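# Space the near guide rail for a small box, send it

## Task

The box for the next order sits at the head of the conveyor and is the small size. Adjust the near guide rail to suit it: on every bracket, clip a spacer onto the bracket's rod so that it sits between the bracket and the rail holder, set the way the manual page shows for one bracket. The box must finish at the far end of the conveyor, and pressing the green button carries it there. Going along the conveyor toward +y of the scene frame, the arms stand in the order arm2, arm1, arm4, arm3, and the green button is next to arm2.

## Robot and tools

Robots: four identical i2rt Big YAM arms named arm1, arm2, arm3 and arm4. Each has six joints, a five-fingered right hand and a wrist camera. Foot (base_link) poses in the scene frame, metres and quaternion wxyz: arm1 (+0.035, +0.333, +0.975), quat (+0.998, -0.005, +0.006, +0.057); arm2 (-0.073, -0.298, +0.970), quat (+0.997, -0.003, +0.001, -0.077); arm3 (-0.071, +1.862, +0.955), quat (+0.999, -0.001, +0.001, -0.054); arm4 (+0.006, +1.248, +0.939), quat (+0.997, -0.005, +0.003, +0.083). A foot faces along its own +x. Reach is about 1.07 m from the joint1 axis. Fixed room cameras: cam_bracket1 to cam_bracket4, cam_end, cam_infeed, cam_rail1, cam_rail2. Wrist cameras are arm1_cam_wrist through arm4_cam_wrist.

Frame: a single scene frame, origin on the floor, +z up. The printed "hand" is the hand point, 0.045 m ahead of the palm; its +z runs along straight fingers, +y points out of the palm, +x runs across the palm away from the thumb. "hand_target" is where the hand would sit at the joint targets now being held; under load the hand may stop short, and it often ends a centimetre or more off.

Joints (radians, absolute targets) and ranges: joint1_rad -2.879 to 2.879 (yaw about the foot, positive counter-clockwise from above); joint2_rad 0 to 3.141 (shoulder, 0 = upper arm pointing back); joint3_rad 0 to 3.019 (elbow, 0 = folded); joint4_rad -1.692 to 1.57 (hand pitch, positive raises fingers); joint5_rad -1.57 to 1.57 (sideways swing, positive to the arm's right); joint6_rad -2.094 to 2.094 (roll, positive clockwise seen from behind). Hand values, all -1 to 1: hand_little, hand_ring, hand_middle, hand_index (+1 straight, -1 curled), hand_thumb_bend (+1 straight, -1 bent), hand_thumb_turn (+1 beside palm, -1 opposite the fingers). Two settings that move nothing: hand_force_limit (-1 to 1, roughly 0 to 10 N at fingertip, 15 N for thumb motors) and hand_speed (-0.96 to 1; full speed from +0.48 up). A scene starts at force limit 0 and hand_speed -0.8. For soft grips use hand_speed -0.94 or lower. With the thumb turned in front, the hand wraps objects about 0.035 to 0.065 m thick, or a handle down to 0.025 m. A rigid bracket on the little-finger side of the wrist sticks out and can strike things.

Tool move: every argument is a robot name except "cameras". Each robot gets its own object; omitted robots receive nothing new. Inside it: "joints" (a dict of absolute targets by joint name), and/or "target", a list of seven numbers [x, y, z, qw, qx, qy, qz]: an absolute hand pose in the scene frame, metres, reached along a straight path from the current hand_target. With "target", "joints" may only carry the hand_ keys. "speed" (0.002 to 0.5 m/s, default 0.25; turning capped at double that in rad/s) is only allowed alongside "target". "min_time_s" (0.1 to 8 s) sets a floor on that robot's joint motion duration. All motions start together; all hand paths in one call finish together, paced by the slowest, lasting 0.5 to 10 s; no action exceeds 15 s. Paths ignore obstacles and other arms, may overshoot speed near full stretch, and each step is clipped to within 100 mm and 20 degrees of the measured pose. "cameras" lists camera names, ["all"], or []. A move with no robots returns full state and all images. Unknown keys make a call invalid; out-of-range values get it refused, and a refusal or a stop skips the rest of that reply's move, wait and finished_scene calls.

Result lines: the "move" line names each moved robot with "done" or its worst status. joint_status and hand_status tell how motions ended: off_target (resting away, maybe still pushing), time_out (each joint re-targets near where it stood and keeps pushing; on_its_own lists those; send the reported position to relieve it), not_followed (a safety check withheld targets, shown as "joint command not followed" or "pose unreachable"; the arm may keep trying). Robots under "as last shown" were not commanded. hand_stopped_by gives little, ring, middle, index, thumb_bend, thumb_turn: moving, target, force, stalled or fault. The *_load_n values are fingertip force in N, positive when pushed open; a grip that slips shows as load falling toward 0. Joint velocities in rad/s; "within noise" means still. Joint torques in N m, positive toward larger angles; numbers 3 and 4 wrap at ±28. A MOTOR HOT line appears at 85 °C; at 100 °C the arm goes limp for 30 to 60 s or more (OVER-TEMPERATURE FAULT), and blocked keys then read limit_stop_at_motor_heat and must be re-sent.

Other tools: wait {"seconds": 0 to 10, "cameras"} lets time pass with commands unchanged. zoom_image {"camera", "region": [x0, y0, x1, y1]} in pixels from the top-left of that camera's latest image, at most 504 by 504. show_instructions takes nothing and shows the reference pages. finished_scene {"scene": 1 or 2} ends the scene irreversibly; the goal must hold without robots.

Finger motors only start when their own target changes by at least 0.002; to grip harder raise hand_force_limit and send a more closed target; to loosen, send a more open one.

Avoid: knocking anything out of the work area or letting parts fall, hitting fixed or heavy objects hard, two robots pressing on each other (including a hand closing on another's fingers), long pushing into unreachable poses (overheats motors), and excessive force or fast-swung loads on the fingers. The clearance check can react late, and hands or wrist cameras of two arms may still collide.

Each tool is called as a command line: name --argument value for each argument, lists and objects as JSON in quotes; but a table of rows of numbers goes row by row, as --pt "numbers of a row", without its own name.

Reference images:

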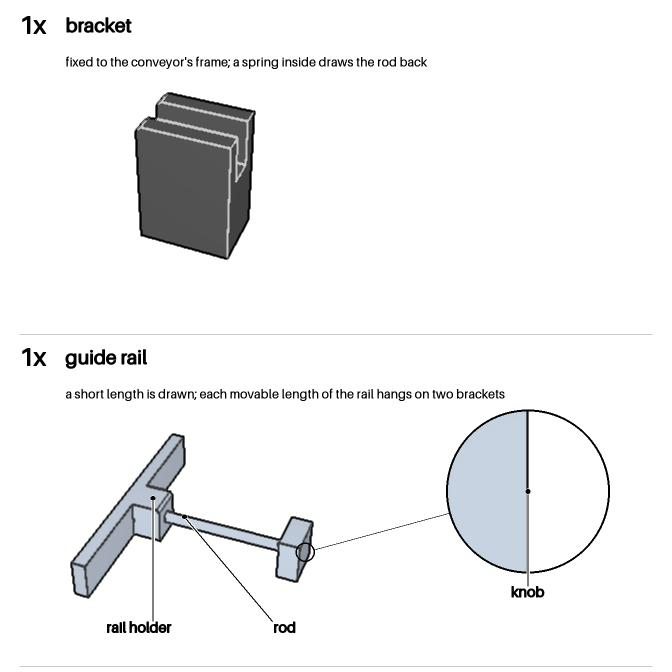

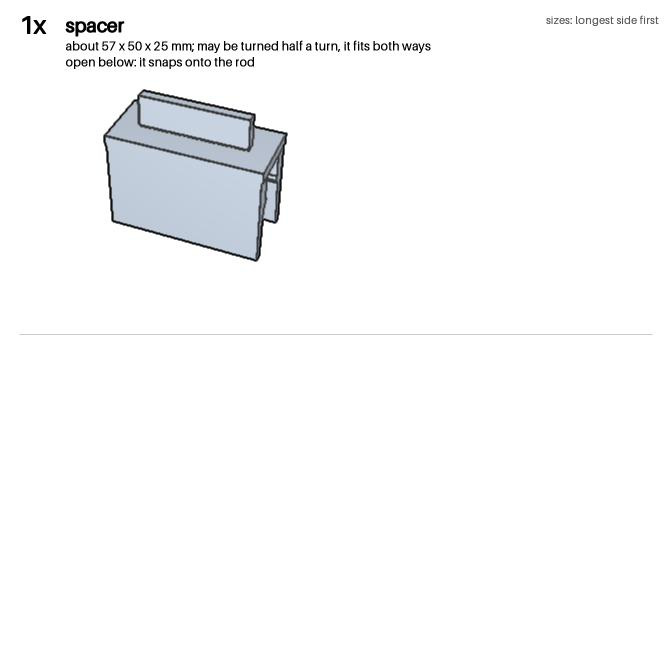

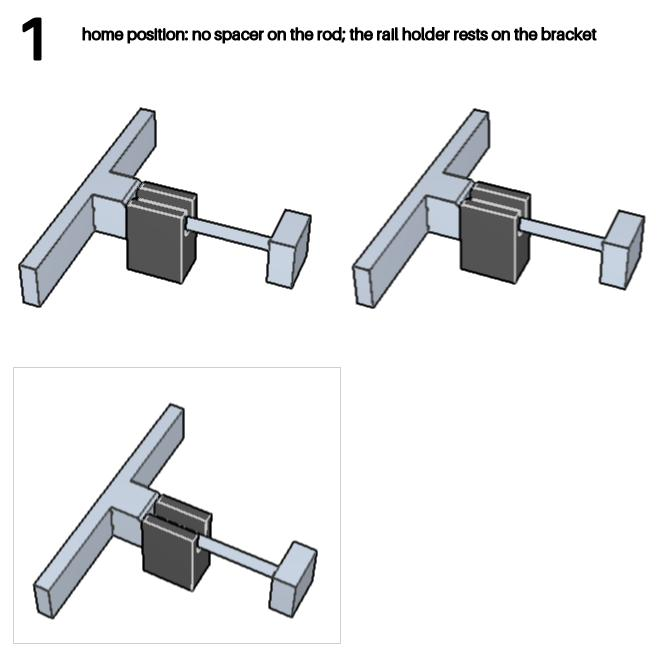

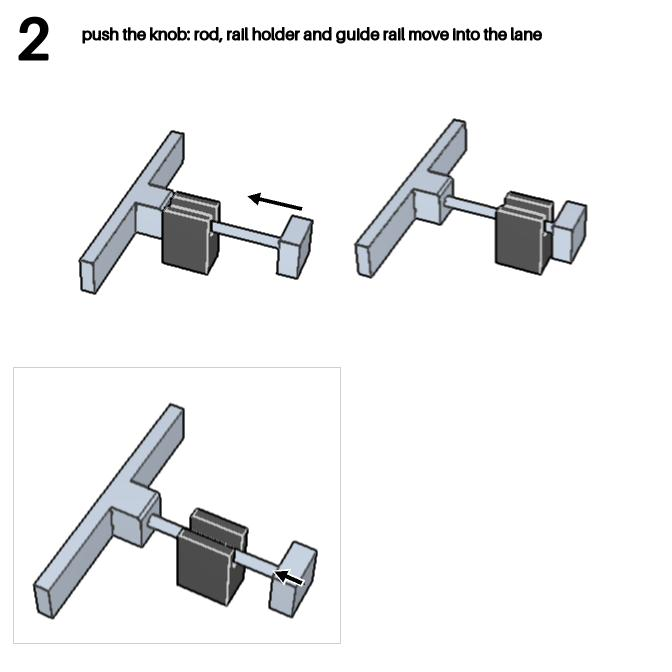

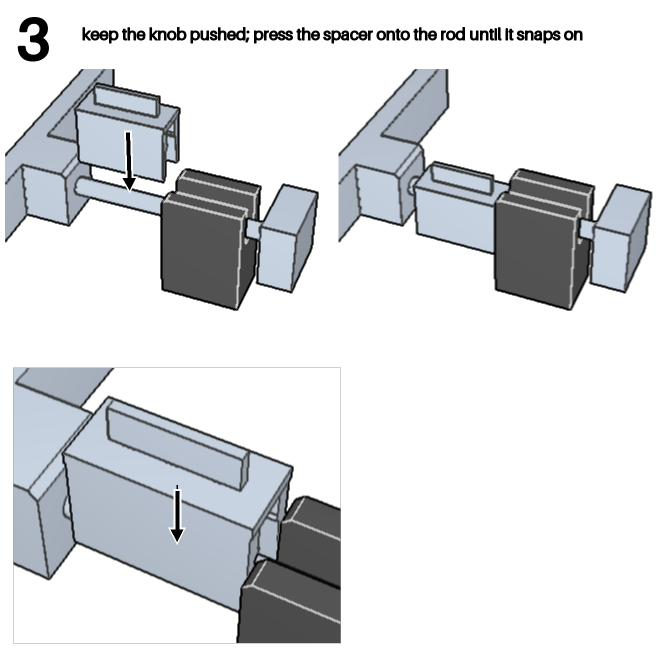

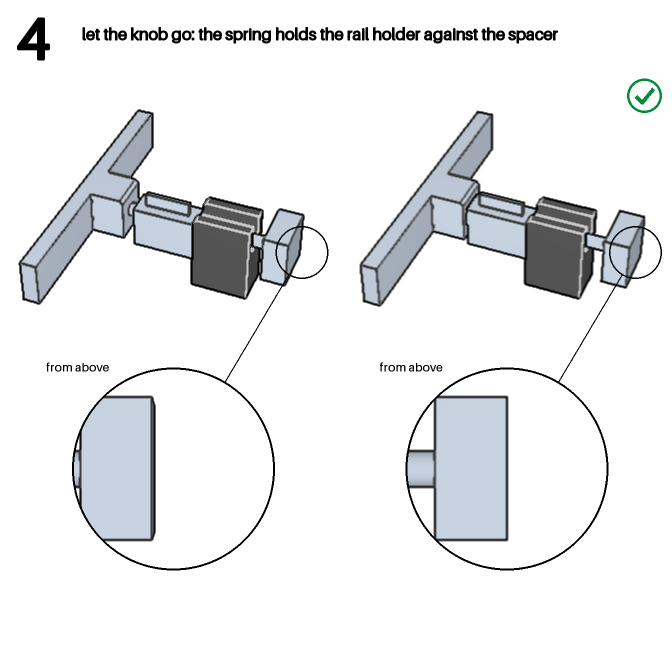

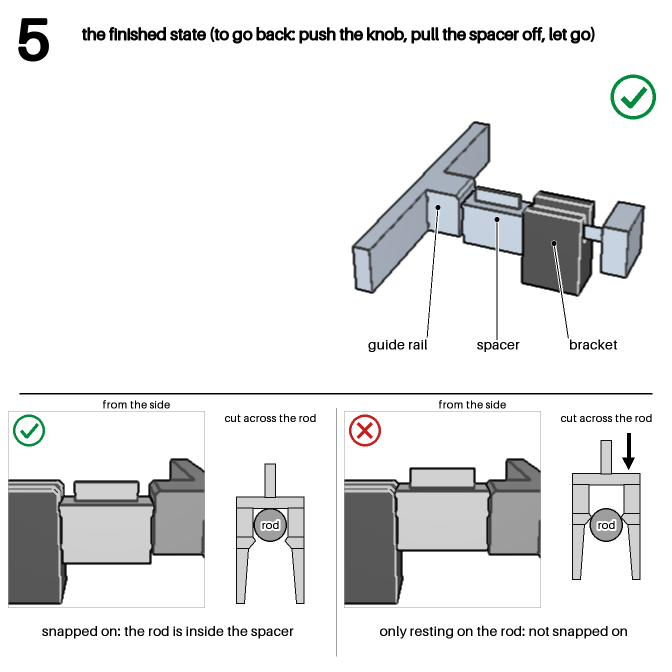

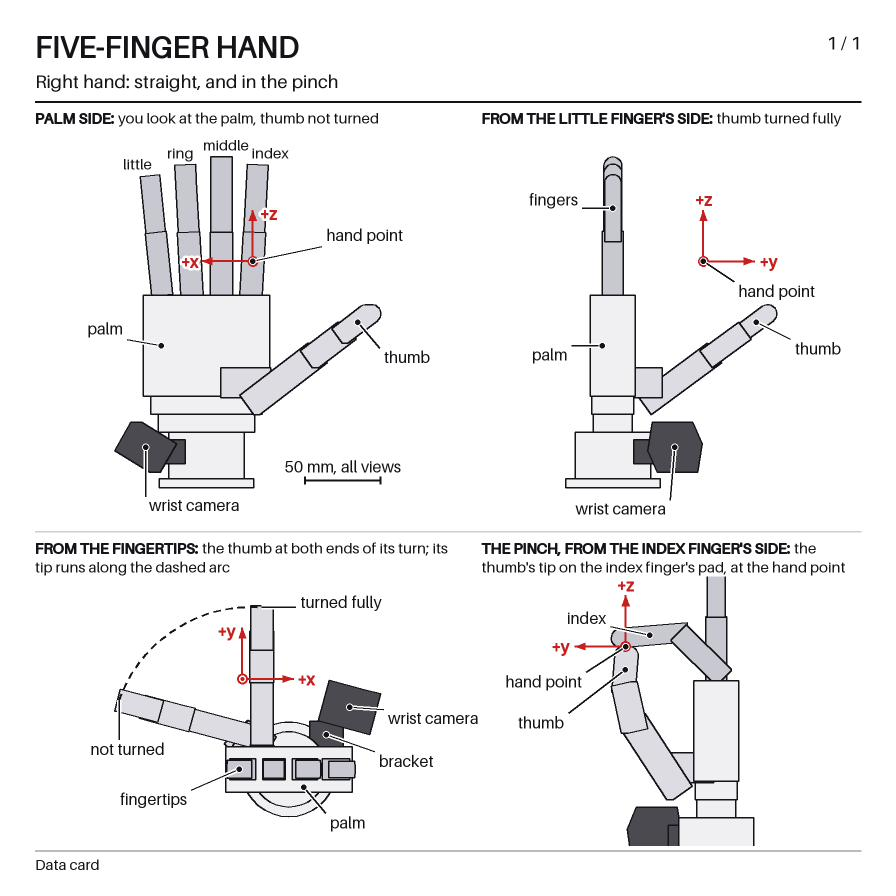

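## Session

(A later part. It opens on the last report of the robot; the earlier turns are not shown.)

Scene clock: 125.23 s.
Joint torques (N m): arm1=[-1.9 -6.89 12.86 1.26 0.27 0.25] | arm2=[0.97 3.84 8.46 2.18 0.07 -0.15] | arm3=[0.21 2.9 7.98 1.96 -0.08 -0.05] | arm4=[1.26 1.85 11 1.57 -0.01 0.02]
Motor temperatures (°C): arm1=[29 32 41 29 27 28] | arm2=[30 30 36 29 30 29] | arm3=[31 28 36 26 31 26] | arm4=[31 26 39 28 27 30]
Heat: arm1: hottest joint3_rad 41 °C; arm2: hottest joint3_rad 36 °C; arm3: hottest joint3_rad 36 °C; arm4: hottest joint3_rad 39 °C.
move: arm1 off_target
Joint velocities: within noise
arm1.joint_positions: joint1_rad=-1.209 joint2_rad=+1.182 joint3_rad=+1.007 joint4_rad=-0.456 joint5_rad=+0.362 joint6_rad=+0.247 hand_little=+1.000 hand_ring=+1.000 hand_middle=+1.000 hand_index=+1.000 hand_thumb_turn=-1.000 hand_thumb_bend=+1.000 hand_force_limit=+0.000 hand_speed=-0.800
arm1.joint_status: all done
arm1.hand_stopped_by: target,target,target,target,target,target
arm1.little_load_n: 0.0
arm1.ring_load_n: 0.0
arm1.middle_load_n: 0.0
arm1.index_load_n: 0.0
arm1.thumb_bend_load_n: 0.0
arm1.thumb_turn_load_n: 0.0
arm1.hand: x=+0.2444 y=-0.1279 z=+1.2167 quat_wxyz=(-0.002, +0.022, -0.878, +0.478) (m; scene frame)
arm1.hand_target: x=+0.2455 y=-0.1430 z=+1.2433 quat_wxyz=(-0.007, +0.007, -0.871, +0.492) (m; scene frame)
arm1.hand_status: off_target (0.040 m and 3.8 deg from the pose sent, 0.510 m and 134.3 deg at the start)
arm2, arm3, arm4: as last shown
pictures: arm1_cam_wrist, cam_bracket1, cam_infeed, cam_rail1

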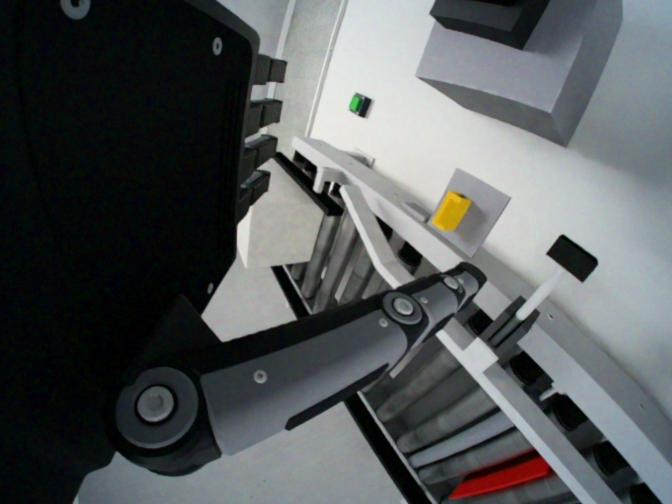

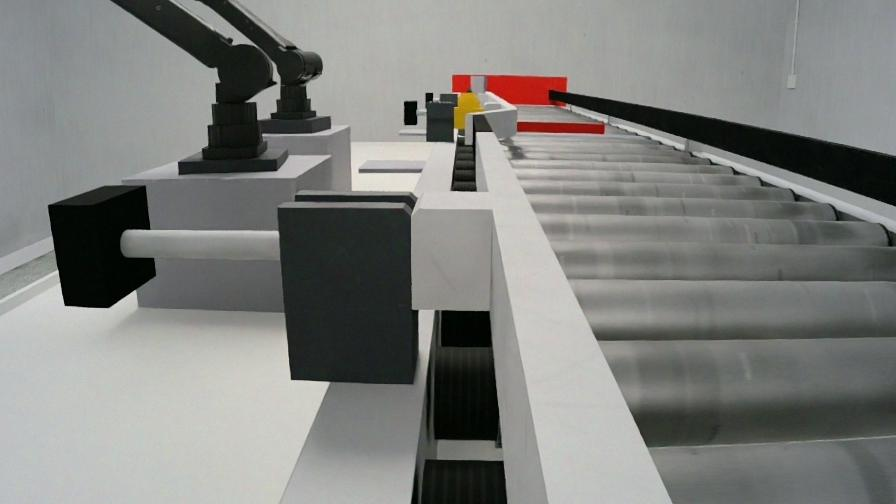

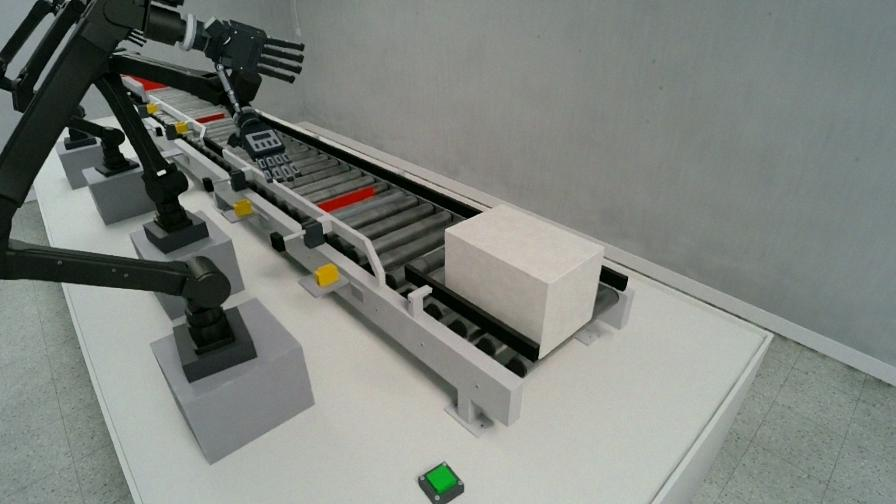

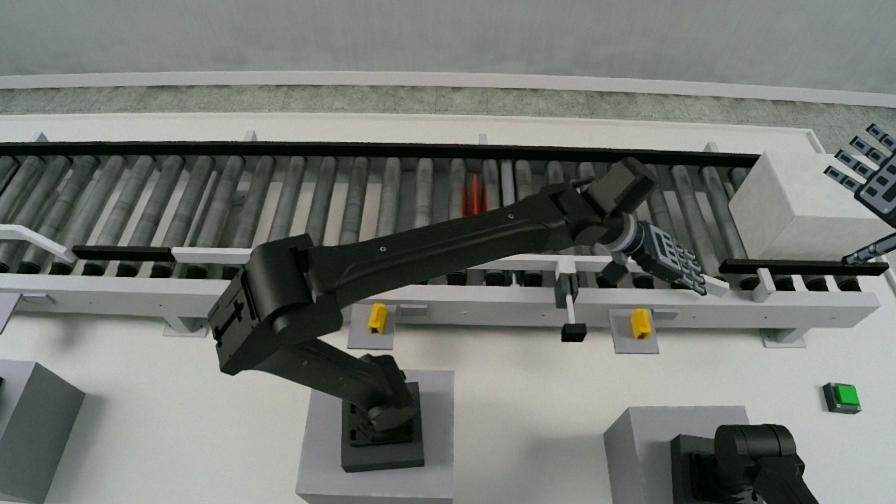

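move --arm1 '{"target": [0.25, -0.215, 1.11, 0, 0, 0.857, -0.515], "speed": 0.15}' --cameras '["arm1_cam_wrist","cam_rail1","cam_infeed"]'

Scene clock: 165.73 s.
Joint torques (N m): arm1=[-1.9 -9.58 7.35 3.17 0.03 -0.01] | arm2=[0.97 3.84 8.46 2.17 0.07 -0.15] | arm3=[0.21 2.84 7.98 1.95 -0.07 -0.05] | arm4=[1.32 1.9 11.02 1.58 -0.02 0.02]
Motor temperatures (°C): arm1=[29 32 55 29 27 28] | arm2=[30 30 36 29 30 29] | arm3=[31 28 36 26 31 26] | arm4=[31 26 40 28 27 29]
Heat: arm1: hottest joint3_rad 55 °C; arm2: hottest joint3_rad 36 °C; arm3: hottest joint3_rad 36 °C; arm4: hottest joint3_rad 40 °C.
move: arm1 done
Joint velocities: within noise
arm1.joint_positions: joint1_rad=-1.251 joint2_rad=+1.467 joint3_rad=+0.935 joint4_rad=-0.010 joint5_rad=+0.362 joint6_rad=+0.233 hand_little=+1.000 hand_ring=+1.000 hand_middle=+1.000 hand_index=+1.000 hand_thumb_turn=-1.000 hand_thumb_bend=+1.000 hand_force_limit=+0.000 hand_speed=-0.800
arm1.joint_status: not commanded
arm1.hand_stopped_by: target,target,target,target,target,target
arm1.little_load_n: 0.0
arm1.ring_load_n: 0.0
arm1.middle_load_n: 0.0
arm1.index_load_n: 0.0
arm1.thumb_bend_load_n: 0.0
arm1.thumb_turn_load_n: 0.0
arm1.hand: x=+0.2563 y=-0.2089 z=+1.1147 quat_wxyz=(-0.005, +0.001, -0.858, +0.513) (m; scene frame)
arm1.hand_target: x=+0.2494 y=-0.2132 z=+1.1092 quat_wxyz=(+0.000, -0.001, -0.857, +0.515) (m; scene frame)
arm1.hand_status: done (0.010 m and 0.6 deg from the pose sent, 0.138 m and 5.5 deg at the start)
arm2, arm3, arm4: as last shown
arm4.middle_load_n: 0.0
pictures: arm1_cam_wrist, cam_infeed, cam_rail1

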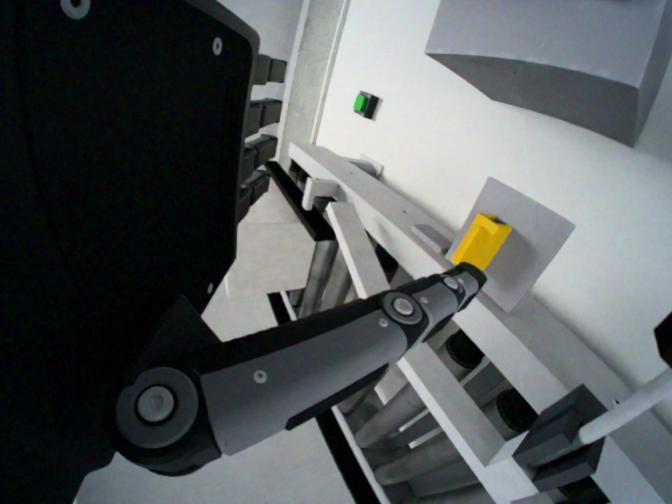

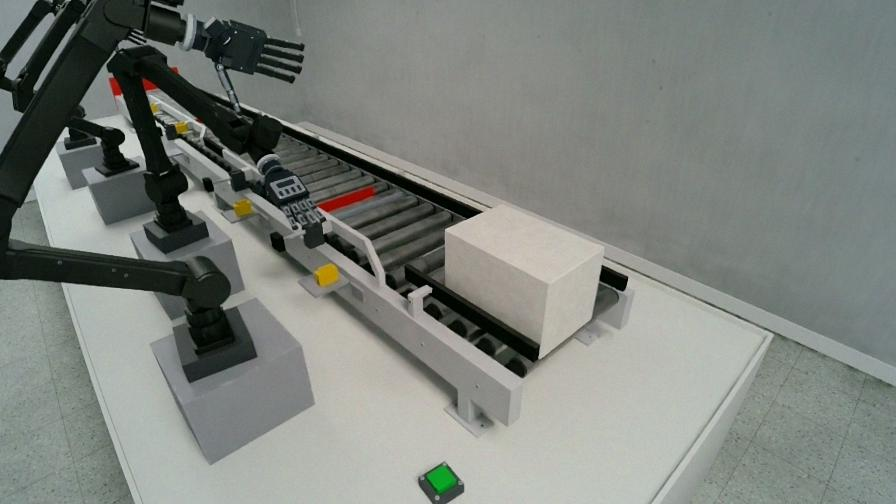

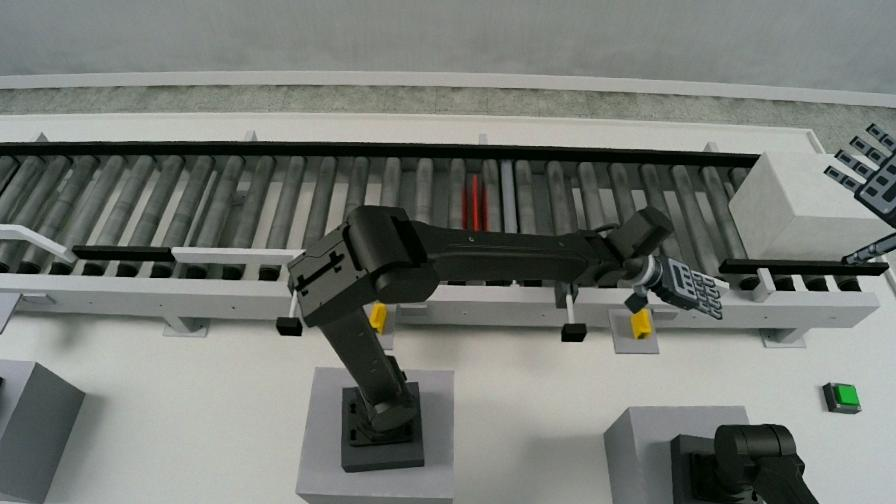

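zoom_image --camera "arm1_cam_wrist" --region '[400, 160, 640, 340]'

zoom_image --camera "cam_rail1" --region '[600, 230, 760, 370]'

Scaled by 2.100 from the camera's 672x504 image, which has a finer 960x720 frame.

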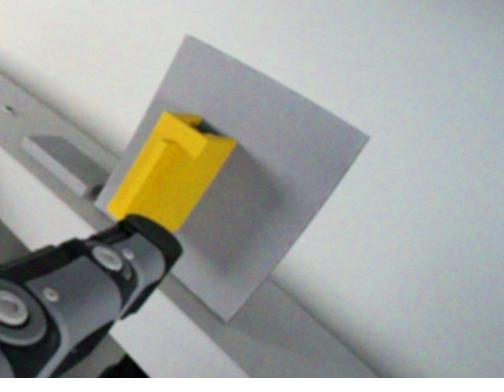

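Scaled by 3.150.

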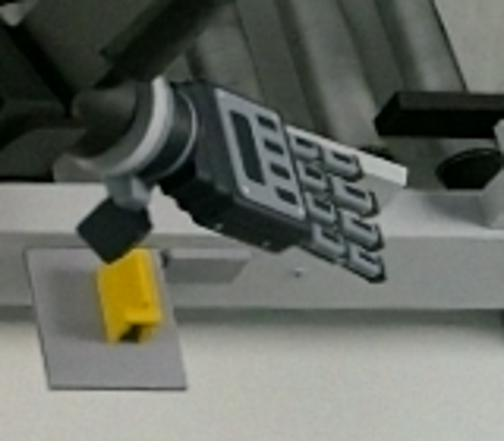

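move --arm1 '{"target": [0.263, -0.205, 1.055, 0, 0, 0.862, -0.507], "speed": 0.1}' --cameras '["arm1_cam_wrist","cam_rail1","cam_infeed","cam_bracket1"]'

zoom_image --camera "arm1_cam_wrist" --region '[400, 120, 640, 300]'

zoom_image --camera "cam_infeed" --region '[230, 130, 430, 310]'

Scene clock: 191.10 s.
Joint torques (N m): arm1=[0.56 -10.17 6.69 3.19 0.24 0.22] | arm2=[0.97 3.78 8.46 2.17 0.07 -0.15] | arm3=[0.21 2.9 7.98 1.96 -0.07 -0.05] | arm4=[1.2 2.02 10.97 1.57 -0.02 0.02]
Motor temperatures (°C): arm1=[29 33 47 29 27 27] | arm2=[30 30 37 29 30 29] | arm3=[31 28 36 26 31 26] | arm4=[31 26 41 29 27 29]
Heat: arm1: hottest joint3_rad 47 °C; arm2: hottest joint3_rad 37 °C; arm3: hottest joint3_rad 36 °C; arm4: hottest joint3_rad 41 °C.
move: arm1 off_target
Joint velocities: within noise
arm1.joint_positions: joint1_rad=-1.242 joint2_rad=+1.547 joint3_rad=+0.876 joint4_rad=+0.108 joint5_rad=+0.382 joint6_rad=+0.236 hand_little=+1.000 hand_ring=+1.000 hand_middle=+1.000 hand_index=+1.000 hand_thumb_turn=-1.000 hand_thumb_bend=+1.000 hand_force_limit=+0.000 hand_speed=-0.800
arm1.joint_status: not commanded
arm1.hand_stopped_by: target,target,target,target,target,target
arm1.little_load_n: 0.0
arm1.ring_load_n: 0.0
arm1.middle_load_n: 0.0
arm1.index_load_n: 0.0
arm1.thumb_bend_load_n: 0.0
arm1.thumb_turn_load_n: 0.0
arm1.hand: x=+0.2558 y=-0.2059 z=+1.0640 quat_wxyz=(+0.004, +0.000, -0.862, +0.507) (m; scene frame)
arm1.hand_target: x=+0.2631 y=-0.2040 z=+1.0565 quat_wxyz=(-0.001, +0.001, -0.862, +0.507) (m; scene frame)
arm1.hand_status: off_target (0.012 m and 0.5 deg from the pose sent, 0.060 m and 1.0 deg at the start)
arm2, arm3, arm4: as last shown
arm4.index_load_n: 0.5
pictures: arm1_cam_wrist, cam_bracket1, cam_infeed, cam_rail1

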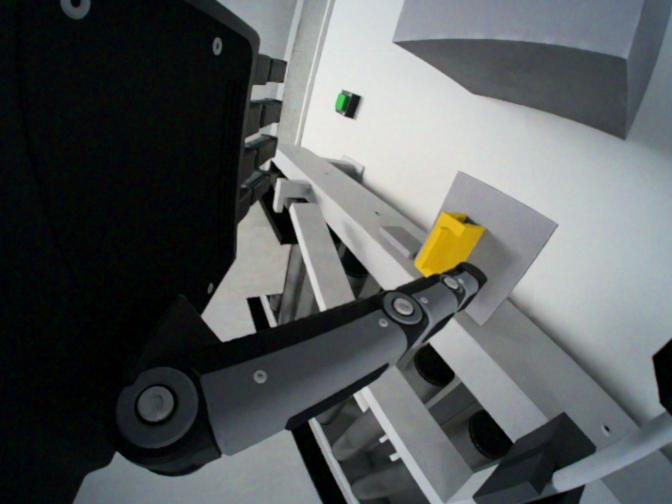

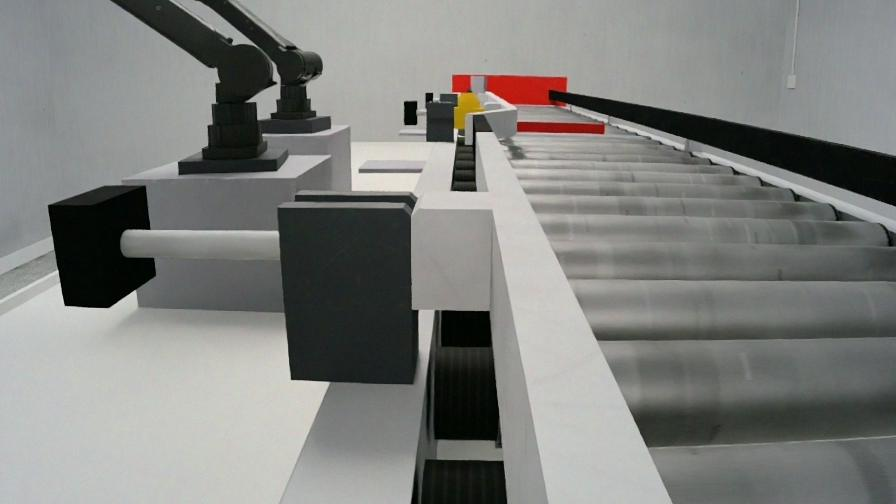

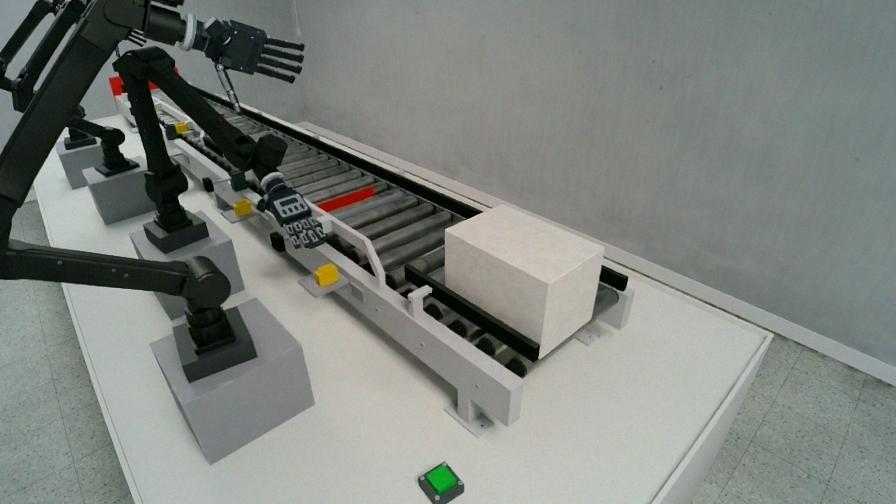

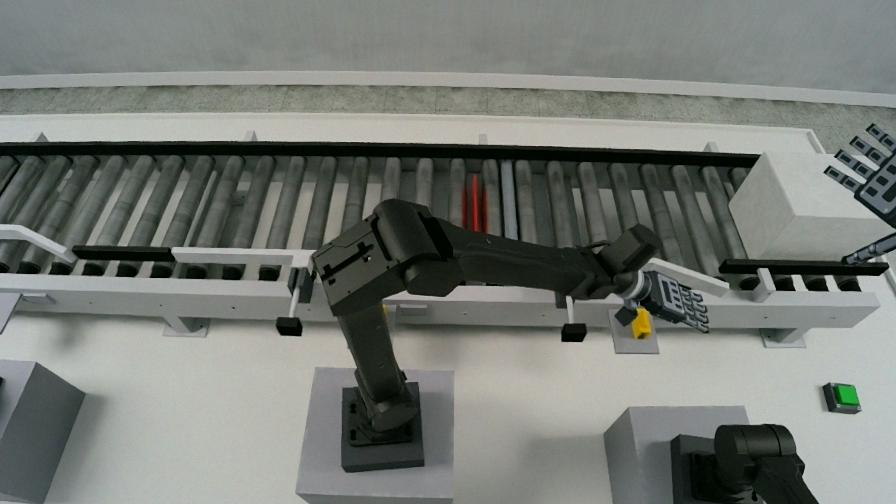

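Scaled by 2.100 from the camera's 672x504 image, which has a finer 960x720 frame.

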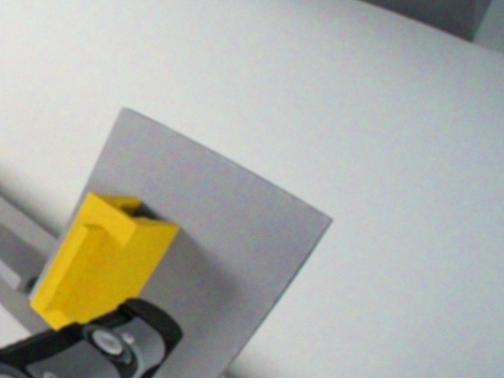

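Scaled by 2.520.

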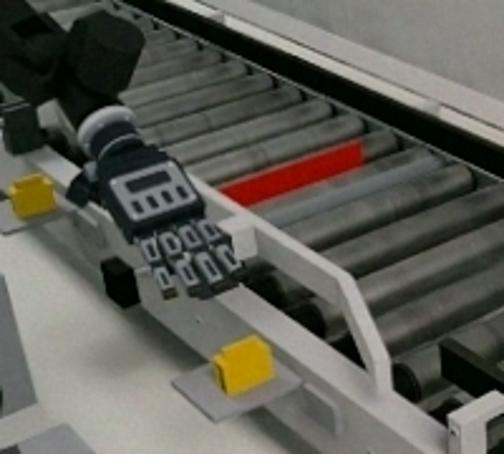

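zoom_image --camera "arm1_cam_wrist" --region '[405, 190, 505, 290]'

Scaled by 5.040 from the camera's 672x504 image, which has a finer 960x720 frame.

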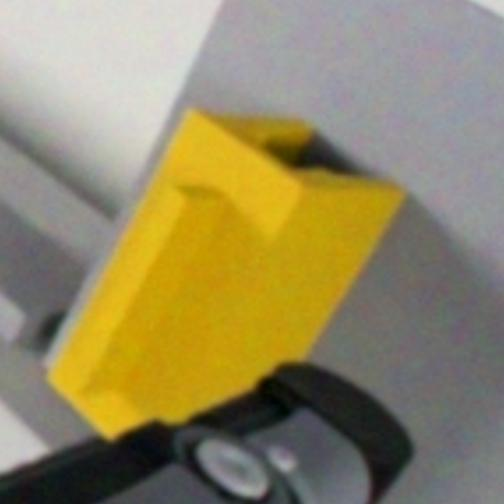

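move --arm1 '{"target": [0.288, -0.231, 1.0, 0, 0, 0.864, -0.503], "speed": 0.1}' --cameras '["arm1_cam_wrist","cam_rail1","cam_infeed","cam_bracket1"]'

zoom_image --camera "arm1_cam_wrist" --region '[360, 160, 520, 320]'

zoom_image --camera "cam_infeed" --region '[230, 130, 430, 310]'

Scene clock: 220.00 s.
Joint torques (N m): arm1=[0.32 -11.46 9.26 3.07 0.3 0.23] | arm2=[0.97 3.84 8.46 2.17 0.07 -0.15] | arm3=[0.21 2.9 7.98 1.96 -0.08 -0.05] | arm4=[1.2 2.02 10.99 1.58 -0.02 0.02]
Motor temperatures (°C): arm1=[29 34 44 29 27 27] | arm2=[30 30 37 29 30 29] | arm3=[31 28 37 26 31 26] | arm4=[31 26 41 29 27 29]
Heat: arm1: hottest joint3_rad 44 °C; arm2: hottest joint3_rad 37 °C; arm3: hottest joint3_rad 37 °C; arm4: hottest joint3_rad 41 °C.
move: arm1 off_target
Joint velocities: within noise
arm1.joint_positions: joint1_rad=-1.217 joint2_rad=+1.728 joint3_rad=+0.879 joint4_rad=+0.219 joint5_rad=+0.400 joint6_rad=+0.254 hand_little=+1.000 hand_ring=+1.000 hand_middle=+1.000 hand_index=+1.000 hand_thumb_turn=-1.000 hand_thumb_bend=+1.000 hand_force_limit=+0.000 hand_speed=-0.800
arm1.joint_status: not commanded
arm1.hand_stopped_by: target,target,target,target,target,target
arm1.little_load_n: 0.0
arm1.ring_load_n: 0.0
arm1.middle_load_n: 0.0
arm1.index_load_n: 0.0
arm1.thumb_bend_load_n: 0.0
arm1.thumb_turn_load_n: 0.0
arm1.hand: x=+0.2691 y=-0.2094 z=+0.9855 quat_wxyz=(+0.014, +0.006, -0.876, +0.483) (m; scene frame)
arm1.hand_target: x=+0.2872 y=-0.2283 z=+1.0008 quat_wxyz=(+0.000, +0.000, -0.864, +0.503) (m; scene frame)
arm1.hand_status: off_target (0.032 m and 3.2 deg from the pose sent, 0.076 m and 0.7 deg at the start)
arm2, arm3, arm4: as last shown
arm4.index_load_n: 0.0
pictures: arm1_cam_wrist, cam_bracket1, cam_infeed, cam_rail1

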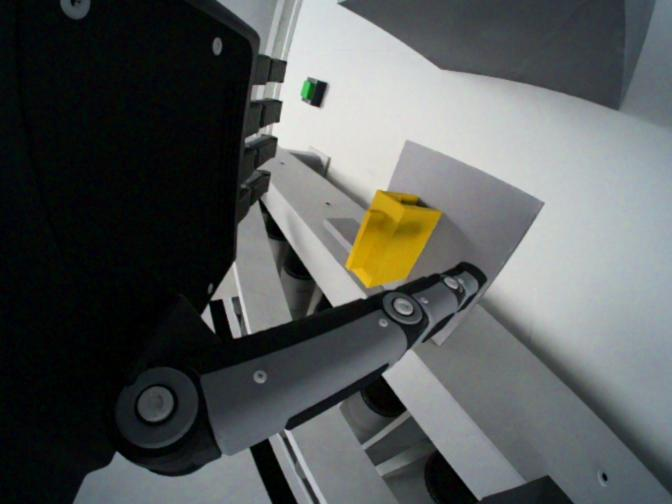

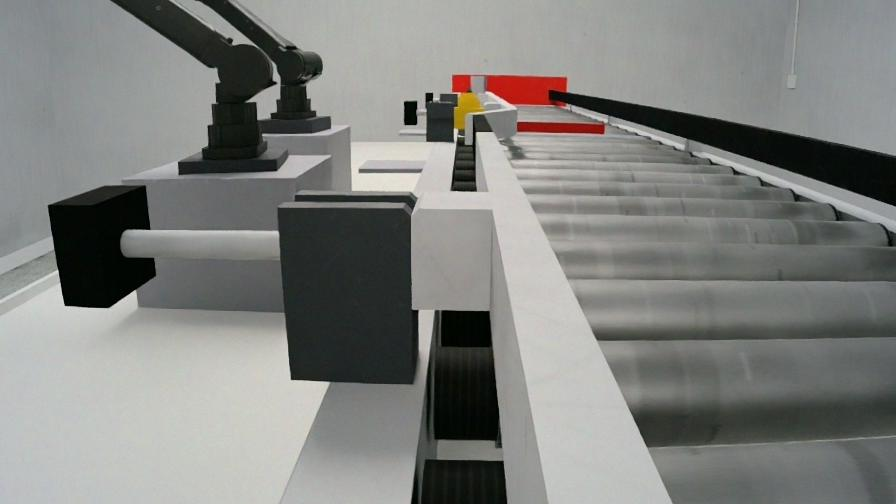

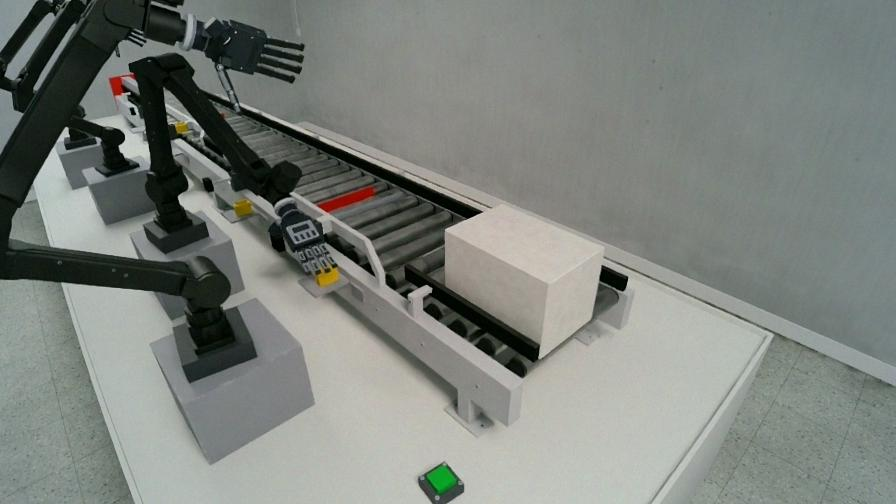

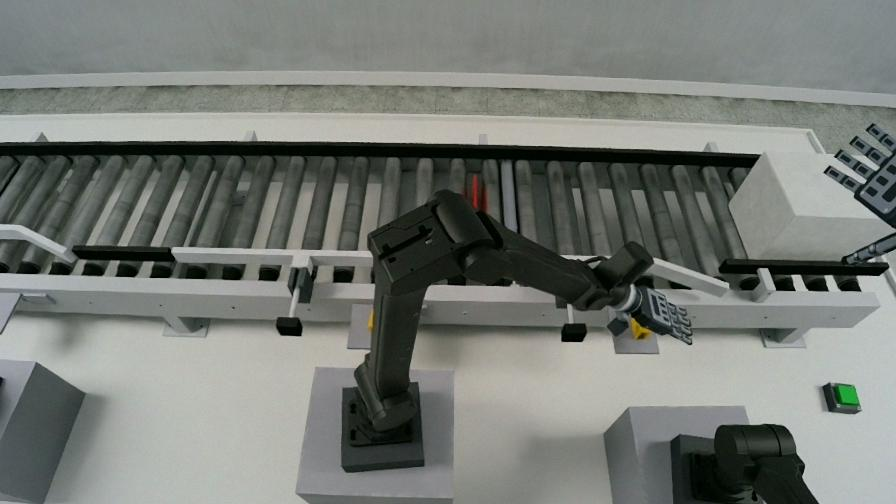

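Scaled by 3.150 from the camera's 672x504 image, which has a finer 960x720 frame.

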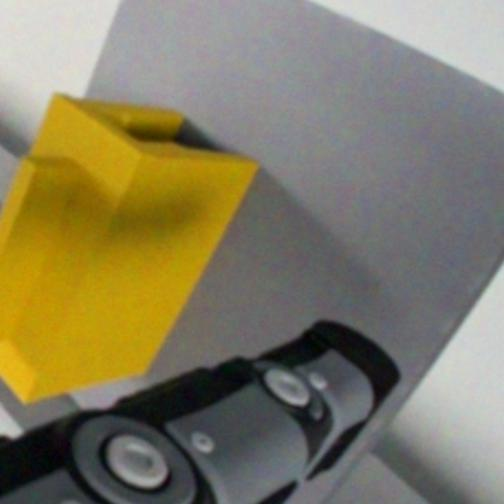

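Scaled by 2.520.

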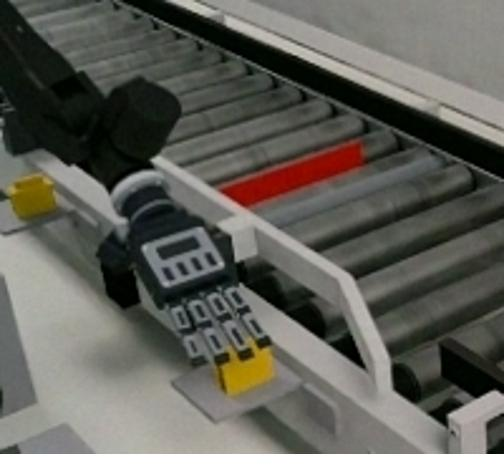

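move --arm1 '{"target": [0.29, -0.235, 0.985, 0, 0, 0.864, -0.503], "speed": 0.1}' --cameras '["arm1_cam_wrist","cam_bracket2"]'

Scene clock: 234.60 s.
Joint torques (N m): arm1=[0.62 -11.52 9.16 2.99 0.28 0.26] | arm2=[0.97 3.84 8.46 2.19 0.07 -0.15] | arm3=[0.21 2.84 7.98 1.96 -0.07 -0.05] | arm4=[1.14 1.96 11.04 1.59 -0.03 0.01]
Motor temperatures (°C): arm1=[29 34 45 29 27 27] | arm2=[30 30 37 29 30 29] | arm3=[31 28 37 26 31 26] | arm4=[30 26 41 29 27 29]
Heat: arm1: hottest joint3_rad 45 °C; arm2: hottest joint3_rad 37 °C; arm3: hottest joint3_rad 37 °C; arm4: hottest joint3_rad 41 °C.
move: arm1 off_target
Joint velocities: within noise
arm1.joint_positions: joint1_rad=-1.217 joint2_rad=+1.769 joint3_rad=+0.889 joint4_rad=+0.255 joint5_rad=+0.400 joint6_rad=+0.254 hand_little=+1.000 hand_ring=+1.000 hand_middle=+1.000 hand_index=+1.000 hand_thumb_turn=-1.000 hand_thumb_bend=+1.000 hand_force_limit=+0.000 hand_speed=-0.800
arm1.joint_status: not commanded
arm1.hand_stopped_by: target,target,target,target,target,target
arm1.little_load_n: 0.0
arm1.ring_load_n: 0.0
arm1.middle_load_n: 0.0
arm1.index_load_n: 0.0
arm1.thumb_bend_load_n: 0.0
arm1.thumb_turn_load_n: 0.0
arm1.hand: x=+0.2719 y=-0.2153 z=+0.9729 quat_wxyz=(+0.013, +0.005, -0.875, +0.485) (m; scene frame)
arm1.hand_target: x=+0.2897 y=-0.2335 z=+0.9849 quat_wxyz=(+0.000, +0.000, -0.864, +0.503) (m; scene frame)
arm1.hand_status: off_target (0.029 m and 2.9 deg from the pose sent, 0.033 m and 3.2 deg at the start)
arm2, arm3, arm4: as last shown
arm2.thumb_turn_load_n: -0.5
arm4.index_load_n: -0.5
pictures: arm1_cam_wrist, cam_bracket2

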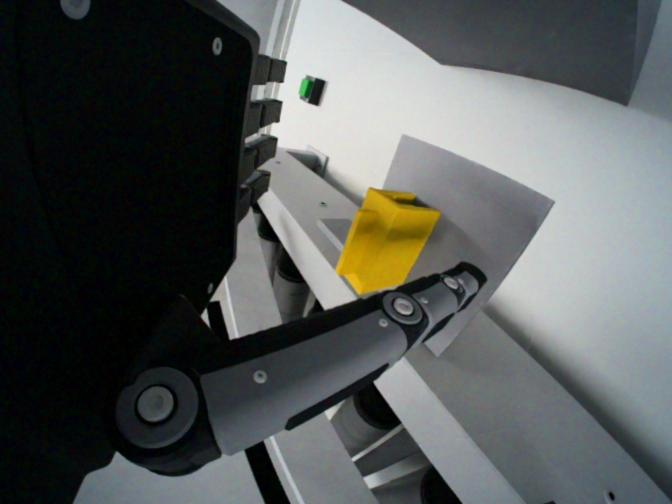

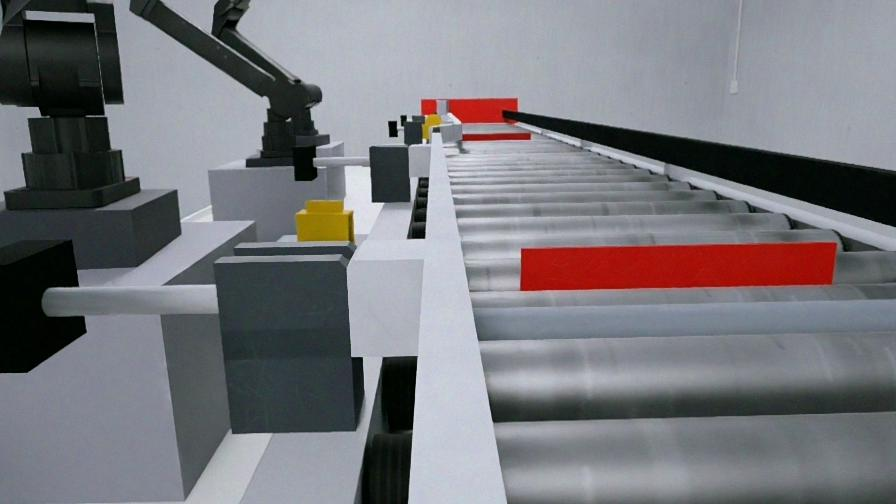

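move --arm1 '{"target": [0.302, -0.253, 0.953, 0, 0, 0.864, -0.503], "speed": 0.08}' --cameras '["arm1_cam_wrist","cam_rail1","cam_infeed"]'

zoom_image --camera "arm1_cam_wrist" --region '[320, 160, 520, 360]'

zoom_image --camera "cam_infeed" --region '[230, 130, 430, 310]'

Scene clock: 247.27 s.
Joint torques (N m): arm1=[0.5 -12.57 8.75 3.06 0.32 0.25] | arm2=[0.91 3.84 8.46 2.18 0.07 -0.15] | arm3=[0.26 2.9 7.98 1.95 -0.07 -0.05] | arm4=[1.2 2.02 11.02 1.57 -0.02 0.02]
Motor temperatures (°C): arm1=[29 34 46 29 27 27] | arm2=[30 30 37 29 30 29] | arm3=[31 28 37 26 31 26] | arm4=[30 26 41 29 27 29]
Heat: arm1: hottest joint3_rad 46 °C; arm2: hottest joint3_rad 37 °C; arm3: hottest joint3_rad 37 °C; arm4: hottest joint3_rad 41 °C.
move: arm1 off_target
Joint velocities: within noise
arm1.joint_positions: joint1_rad=-1.213 joint2_rad=+1.880 joint3_rad=+0.944 joint4_rad=+0.311 joint5_rad=+0.405 joint6_rad=+0.257 hand_little=+1.000 hand_ring=+1.000 hand_middle=+1.000 hand_index=+1.000 hand_thumb_turn=-1.000 hand_thumb_bend=+1.000 hand_force_limit=+0.000 hand_speed=-0.800
arm1.joint_status: not commanded
arm1.hand_stopped_by: target,target,target,target,target,target
arm1.little_load_n: 0.0
arm1.ring_load_n: 0.0
arm1.middle_load_n: 0.0
arm1.index_load_n: 0.0
arm1.thumb_bend_load_n: 0.0
arm1.thumb_turn_load_n: 0.0
arm1.hand: x=+0.2834 y=-0.2345 z=+0.9424 quat_wxyz=(+0.013, +0.005, -0.874, +0.485) (m; scene frame)
arm1.hand_target: x=+0.3016 y=-0.2511 z=+0.9530 quat_wxyz=(+0.000, +0.000, -0.864, +0.503) (m; scene frame)
arm1.hand_status: off_target (0.028 m and 2.9 deg from the pose sent, 0.052 m and 2.9 deg at the start)
arm2, arm3, arm4: as last shown
arm2.thumb_turn_load_n: 0.0
arm4.little_load_n: 0.5
arm4.index_load_n: 0.0
pictures: arm1_cam_wrist, cam_infeed, cam_rail1

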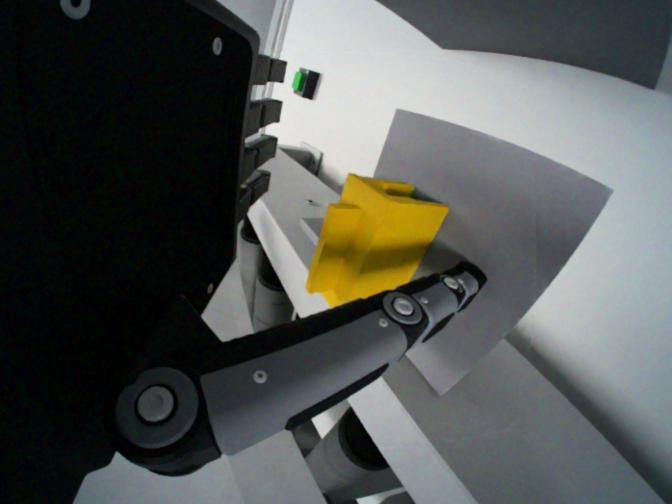

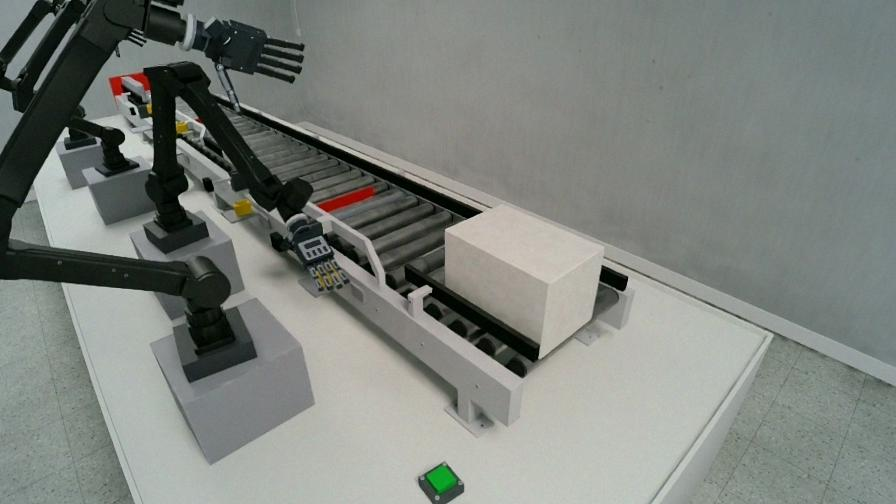

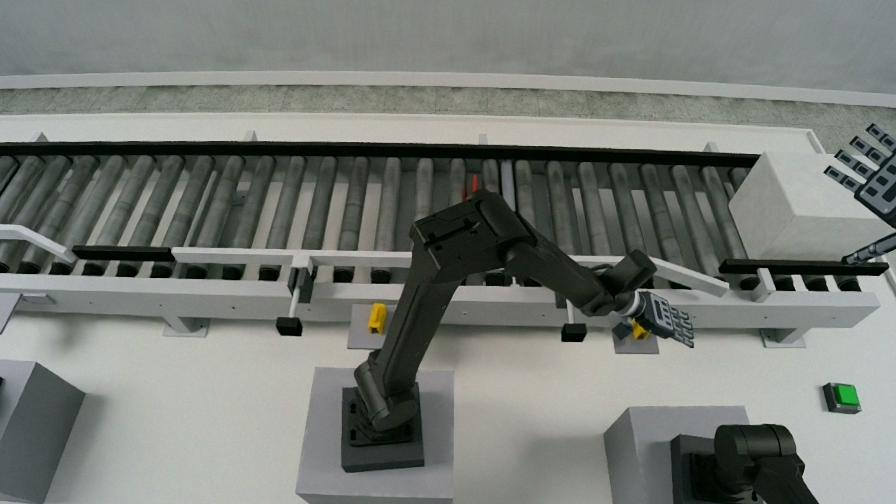

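Scaled by 2.520 from the camera's 672x504 image, which has a finer 960x720 frame.

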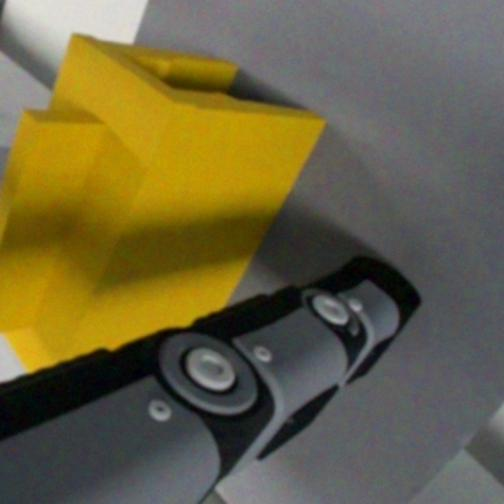

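Scaled by 2.520.

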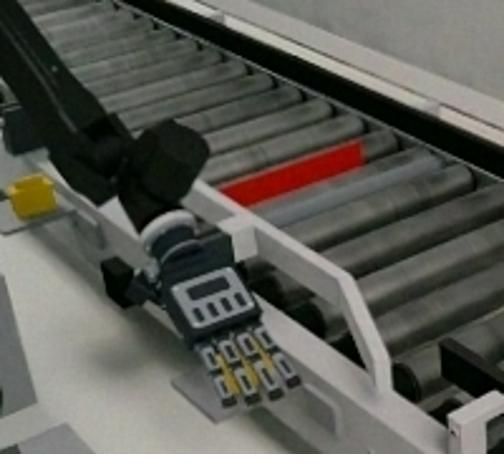

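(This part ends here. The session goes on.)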